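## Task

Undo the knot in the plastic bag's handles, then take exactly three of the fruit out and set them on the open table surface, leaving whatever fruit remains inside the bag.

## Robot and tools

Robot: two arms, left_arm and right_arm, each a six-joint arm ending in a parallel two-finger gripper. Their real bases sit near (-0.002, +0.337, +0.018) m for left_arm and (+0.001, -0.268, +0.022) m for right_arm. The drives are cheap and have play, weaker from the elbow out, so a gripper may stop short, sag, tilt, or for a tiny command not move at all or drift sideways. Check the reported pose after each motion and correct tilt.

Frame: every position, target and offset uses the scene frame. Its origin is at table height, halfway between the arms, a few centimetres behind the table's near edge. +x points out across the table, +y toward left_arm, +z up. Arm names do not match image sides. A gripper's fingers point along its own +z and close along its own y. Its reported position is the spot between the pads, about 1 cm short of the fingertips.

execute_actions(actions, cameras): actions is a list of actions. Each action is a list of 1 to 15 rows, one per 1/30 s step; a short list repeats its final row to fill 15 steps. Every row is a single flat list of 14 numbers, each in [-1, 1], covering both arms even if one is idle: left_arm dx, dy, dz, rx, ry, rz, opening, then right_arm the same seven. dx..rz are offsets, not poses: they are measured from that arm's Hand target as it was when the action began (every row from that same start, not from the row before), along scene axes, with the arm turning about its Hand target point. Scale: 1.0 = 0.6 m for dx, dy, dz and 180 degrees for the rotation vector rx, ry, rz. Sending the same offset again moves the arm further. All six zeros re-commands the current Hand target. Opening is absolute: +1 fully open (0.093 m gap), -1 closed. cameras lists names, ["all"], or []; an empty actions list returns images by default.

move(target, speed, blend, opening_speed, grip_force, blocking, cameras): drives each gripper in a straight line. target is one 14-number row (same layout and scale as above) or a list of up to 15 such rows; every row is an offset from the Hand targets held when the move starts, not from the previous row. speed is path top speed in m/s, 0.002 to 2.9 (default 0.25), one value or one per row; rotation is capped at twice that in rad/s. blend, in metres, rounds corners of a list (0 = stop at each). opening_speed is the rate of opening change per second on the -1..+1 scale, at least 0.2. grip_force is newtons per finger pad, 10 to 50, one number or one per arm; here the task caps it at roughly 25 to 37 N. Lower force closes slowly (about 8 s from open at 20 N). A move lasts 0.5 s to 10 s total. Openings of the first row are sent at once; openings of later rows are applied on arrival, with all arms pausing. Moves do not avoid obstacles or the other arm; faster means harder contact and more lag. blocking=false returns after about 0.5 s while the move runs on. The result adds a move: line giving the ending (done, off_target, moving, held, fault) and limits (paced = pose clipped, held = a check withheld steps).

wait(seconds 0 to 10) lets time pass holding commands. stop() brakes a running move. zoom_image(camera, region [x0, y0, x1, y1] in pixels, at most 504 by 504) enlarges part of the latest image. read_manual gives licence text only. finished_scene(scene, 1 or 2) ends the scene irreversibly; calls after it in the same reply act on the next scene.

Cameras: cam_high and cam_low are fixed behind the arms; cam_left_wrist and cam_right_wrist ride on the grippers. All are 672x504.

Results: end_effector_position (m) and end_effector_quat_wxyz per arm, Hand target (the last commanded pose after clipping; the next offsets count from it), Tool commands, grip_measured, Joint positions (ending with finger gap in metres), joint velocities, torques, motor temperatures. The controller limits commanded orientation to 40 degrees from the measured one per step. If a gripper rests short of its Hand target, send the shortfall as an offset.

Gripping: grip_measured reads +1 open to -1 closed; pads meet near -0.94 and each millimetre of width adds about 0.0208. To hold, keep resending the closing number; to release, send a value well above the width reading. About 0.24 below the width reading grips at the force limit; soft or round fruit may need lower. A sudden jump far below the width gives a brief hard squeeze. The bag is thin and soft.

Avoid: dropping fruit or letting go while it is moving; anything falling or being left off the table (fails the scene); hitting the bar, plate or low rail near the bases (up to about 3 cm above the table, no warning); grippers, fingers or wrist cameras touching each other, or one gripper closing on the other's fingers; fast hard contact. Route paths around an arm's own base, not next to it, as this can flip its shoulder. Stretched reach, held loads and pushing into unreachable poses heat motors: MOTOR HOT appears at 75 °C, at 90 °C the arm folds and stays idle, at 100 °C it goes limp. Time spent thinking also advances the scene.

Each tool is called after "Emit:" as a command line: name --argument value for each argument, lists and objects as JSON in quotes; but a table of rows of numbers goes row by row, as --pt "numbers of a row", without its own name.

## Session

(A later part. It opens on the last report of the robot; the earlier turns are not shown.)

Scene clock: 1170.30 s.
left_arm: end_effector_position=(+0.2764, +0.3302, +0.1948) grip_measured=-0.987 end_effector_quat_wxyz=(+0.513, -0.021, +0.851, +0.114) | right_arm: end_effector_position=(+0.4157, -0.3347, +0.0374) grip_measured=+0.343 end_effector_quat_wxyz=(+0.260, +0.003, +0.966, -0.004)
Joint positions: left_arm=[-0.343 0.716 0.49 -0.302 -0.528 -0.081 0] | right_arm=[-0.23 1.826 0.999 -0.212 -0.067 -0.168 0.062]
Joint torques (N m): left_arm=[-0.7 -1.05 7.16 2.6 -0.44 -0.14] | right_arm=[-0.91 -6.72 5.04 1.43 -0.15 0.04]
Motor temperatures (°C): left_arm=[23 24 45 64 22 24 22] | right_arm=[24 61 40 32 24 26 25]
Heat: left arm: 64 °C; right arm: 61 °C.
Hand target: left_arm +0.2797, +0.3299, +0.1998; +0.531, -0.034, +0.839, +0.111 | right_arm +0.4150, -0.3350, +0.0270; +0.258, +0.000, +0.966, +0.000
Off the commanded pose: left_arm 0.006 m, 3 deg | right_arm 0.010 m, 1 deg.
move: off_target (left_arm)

Emit:
move --pt "0 0 0 0 0 0 -1 0 0 0.006 0 0 0 0.3" --pt "0 0 0 0 0 0 -1 0 0 0.006 0 0 0 0.95" --speed 0.03 --opening_speed 0.3 --cameras '["cam_low","cam_right_wrist"]'

Emit:
zoom_image --camera "cam_low" --region '[330, 230, 450, 320]'

Scene clock: 1178.27 s.
left_arm: end_effector_position=(+0.2764, +0.3302, +0.1948) grip_measured=-0.987 end_effector_quat_wxyz=(+0.513, -0.021, +0.851, +0.114) | right_arm: end_effector_position=(+0.4157, -0.3347, +0.0374) grip_measured=+0.947 end_effector_quat_wxyz=(+0.260, +0.003, +0.966, -0.004)
Joint positions: left_arm=[-0.343 0.716 0.49 -0.302 -0.528 -0.081 0] | right_arm=[-0.23 1.826 0.999 -0.212 -0.067 -0.168 0.091]
Joint torques (N m): left_arm=[-0.66 -1.05 7.17 2.62 -0.45 -0.14] | right_arm=[-1.02 -7.32 5.52 1.36 -0.19 0.06]
Motor temperatures (°C): left_arm=[23 24 45 64 22 24 22] | right_arm=[24 59 39 32 24 26 25]
Heat: left arm: 64 °C; right arm: 59 °C.
Hand target: left_arm +0.2797, +0.3299, +0.1998; +0.531, -0.034, +0.839, +0.111 | right_arm +0.4150, -0.3350, +0.0306; +0.258, +0.000, +0.966, +0.000
Off the commanded pose: left_arm 0.006 m, 3 deg | right_arm 0.007 m, 1 deg.
move: off_target (left_arm)
Images, in order (width x height): cam_low 672x504, cam_right_wrist 672x504.

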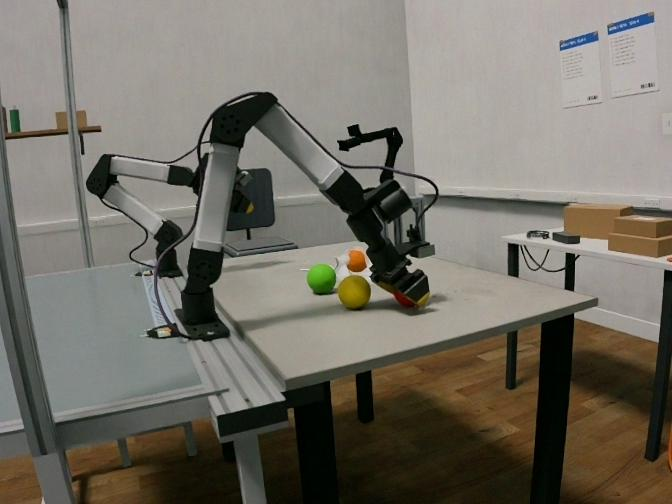

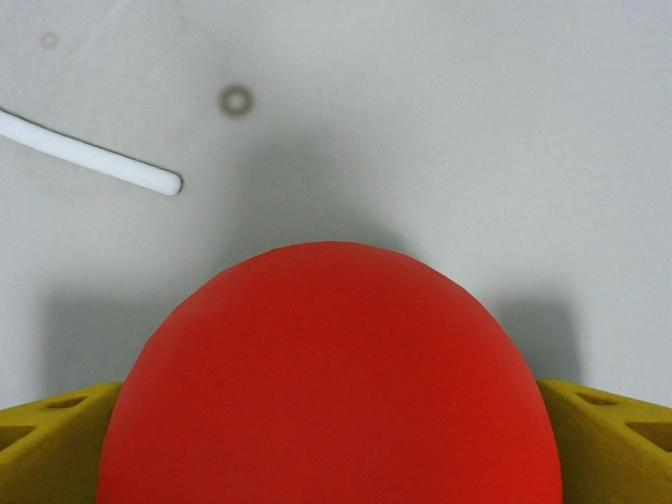

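Scaled by 4.200 from the camera's 672x504 image, which has a finer 960x720 frame.

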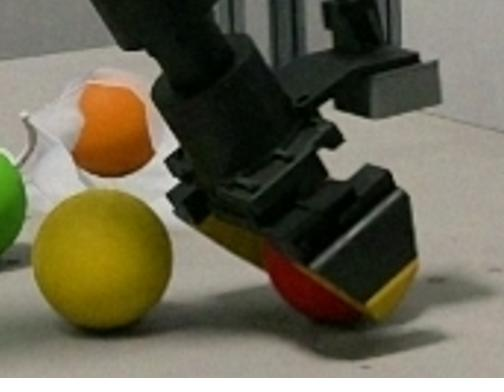

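Emit:
move --pt "0 0 0 0 0 0 -1 -0.005 0 0.2 0 0 0 0.95" --pt "0 0 0 0 0 0 -1 -0.13 0.03 0.28 0 0 0 0.95" --speed '[0.1,0.2]' --blend '[0.02,0]' --cameras '["all"]'

Emit:
zoom_image --camera "cam_low" --region '[290, 220, 450, 320]'

Emit:
zoom_image --camera "cam_high" --region '[240, 70, 440, 350]'

Scene clock: 1184.93 s.
left_arm: end_effector_position=(+0.2764, +0.3302, +0.1948) grip_measured=-0.987 end_effector_quat_wxyz=(+0.513, -0.021, +0.851, +0.114) | right_arm: end_effector_position=(+0.3472, -0.3230, +0.2033) grip_measured=+0.947 end_effector_quat_wxyz=(+0.274, +0.000, +0.962, -0.006)
Joint positions: left_arm=[-0.343 0.716 0.49 -0.302 -0.528 -0.081 0] | right_arm=[-0.224 1.372 1.204 -0.844 -0.067 -0.167 0.091]
Joint torques (N m): left_arm=[-0.72 -1.1 7.21 2.62 -0.42 -0.14] | right_arm=[0.69 -6.5 5.87 0.94 -0.08 0.25]
Motor temperatures (°C): left_arm=[23 24 45 64 22 24 22] | right_arm=[24 58 39 32 24 26 25]
Heat: left arm: 64 °C; right arm: 58 °C.
Hand target: left_arm +0.2797, +0.3299, +0.1998; +0.531, -0.034, +0.839, +0.111 | right_arm +0.3370, -0.3170, +0.1986; +0.258, +0.000, +0.966, +0.000
Off the commanded pose: left_arm 0.006 m, 3 deg | right_arm 0.013 m, 2 deg.
move: off_target (left_arm, right_arm)

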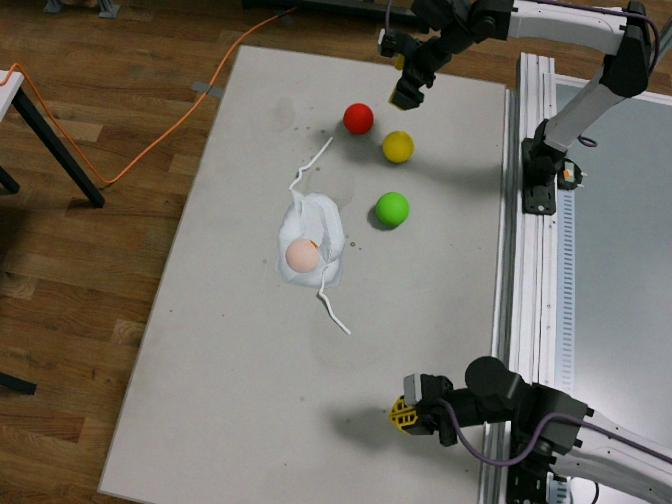

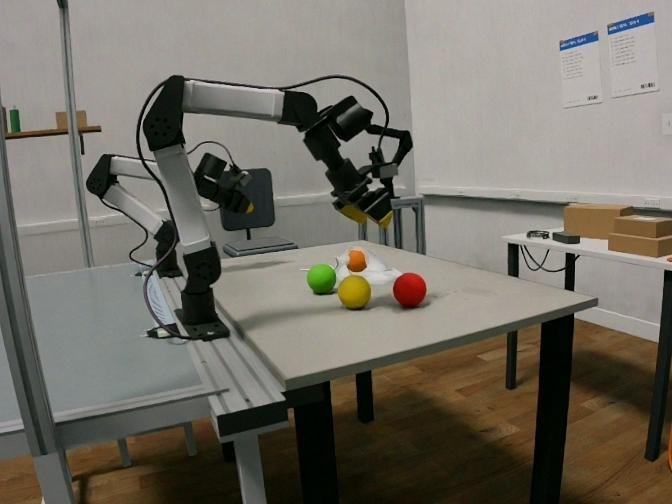

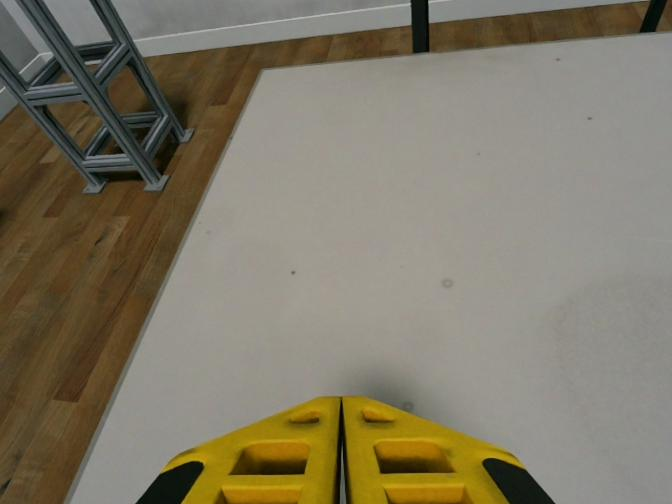

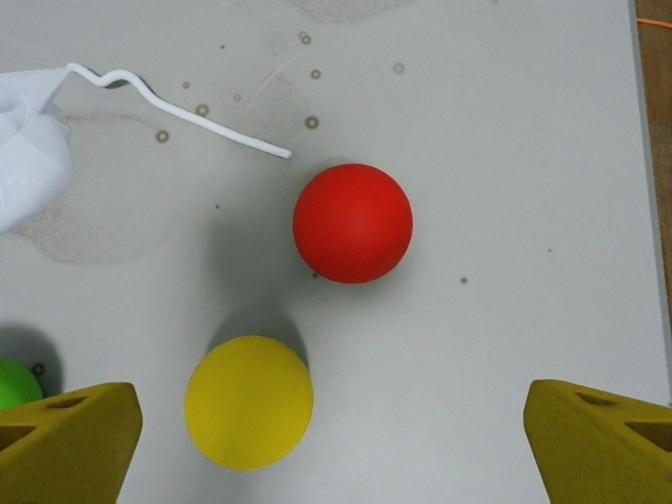

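Scaled by 3.150 from the camera's 672x504 image, which has a finer 960x720 frame.

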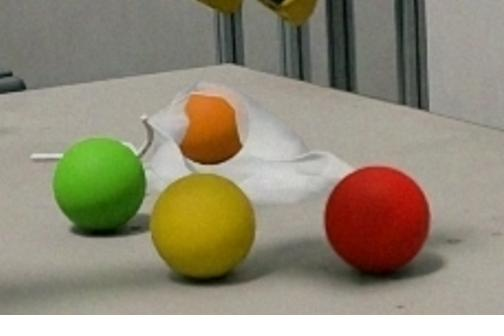

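Scaled by 1.800 from the camera's 672x504 image, which has a finer 960x720 frame.

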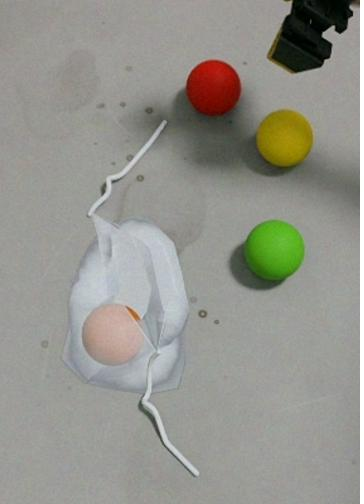

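Emit:
finished_scene --scene 1

The scene is finished: the task was done.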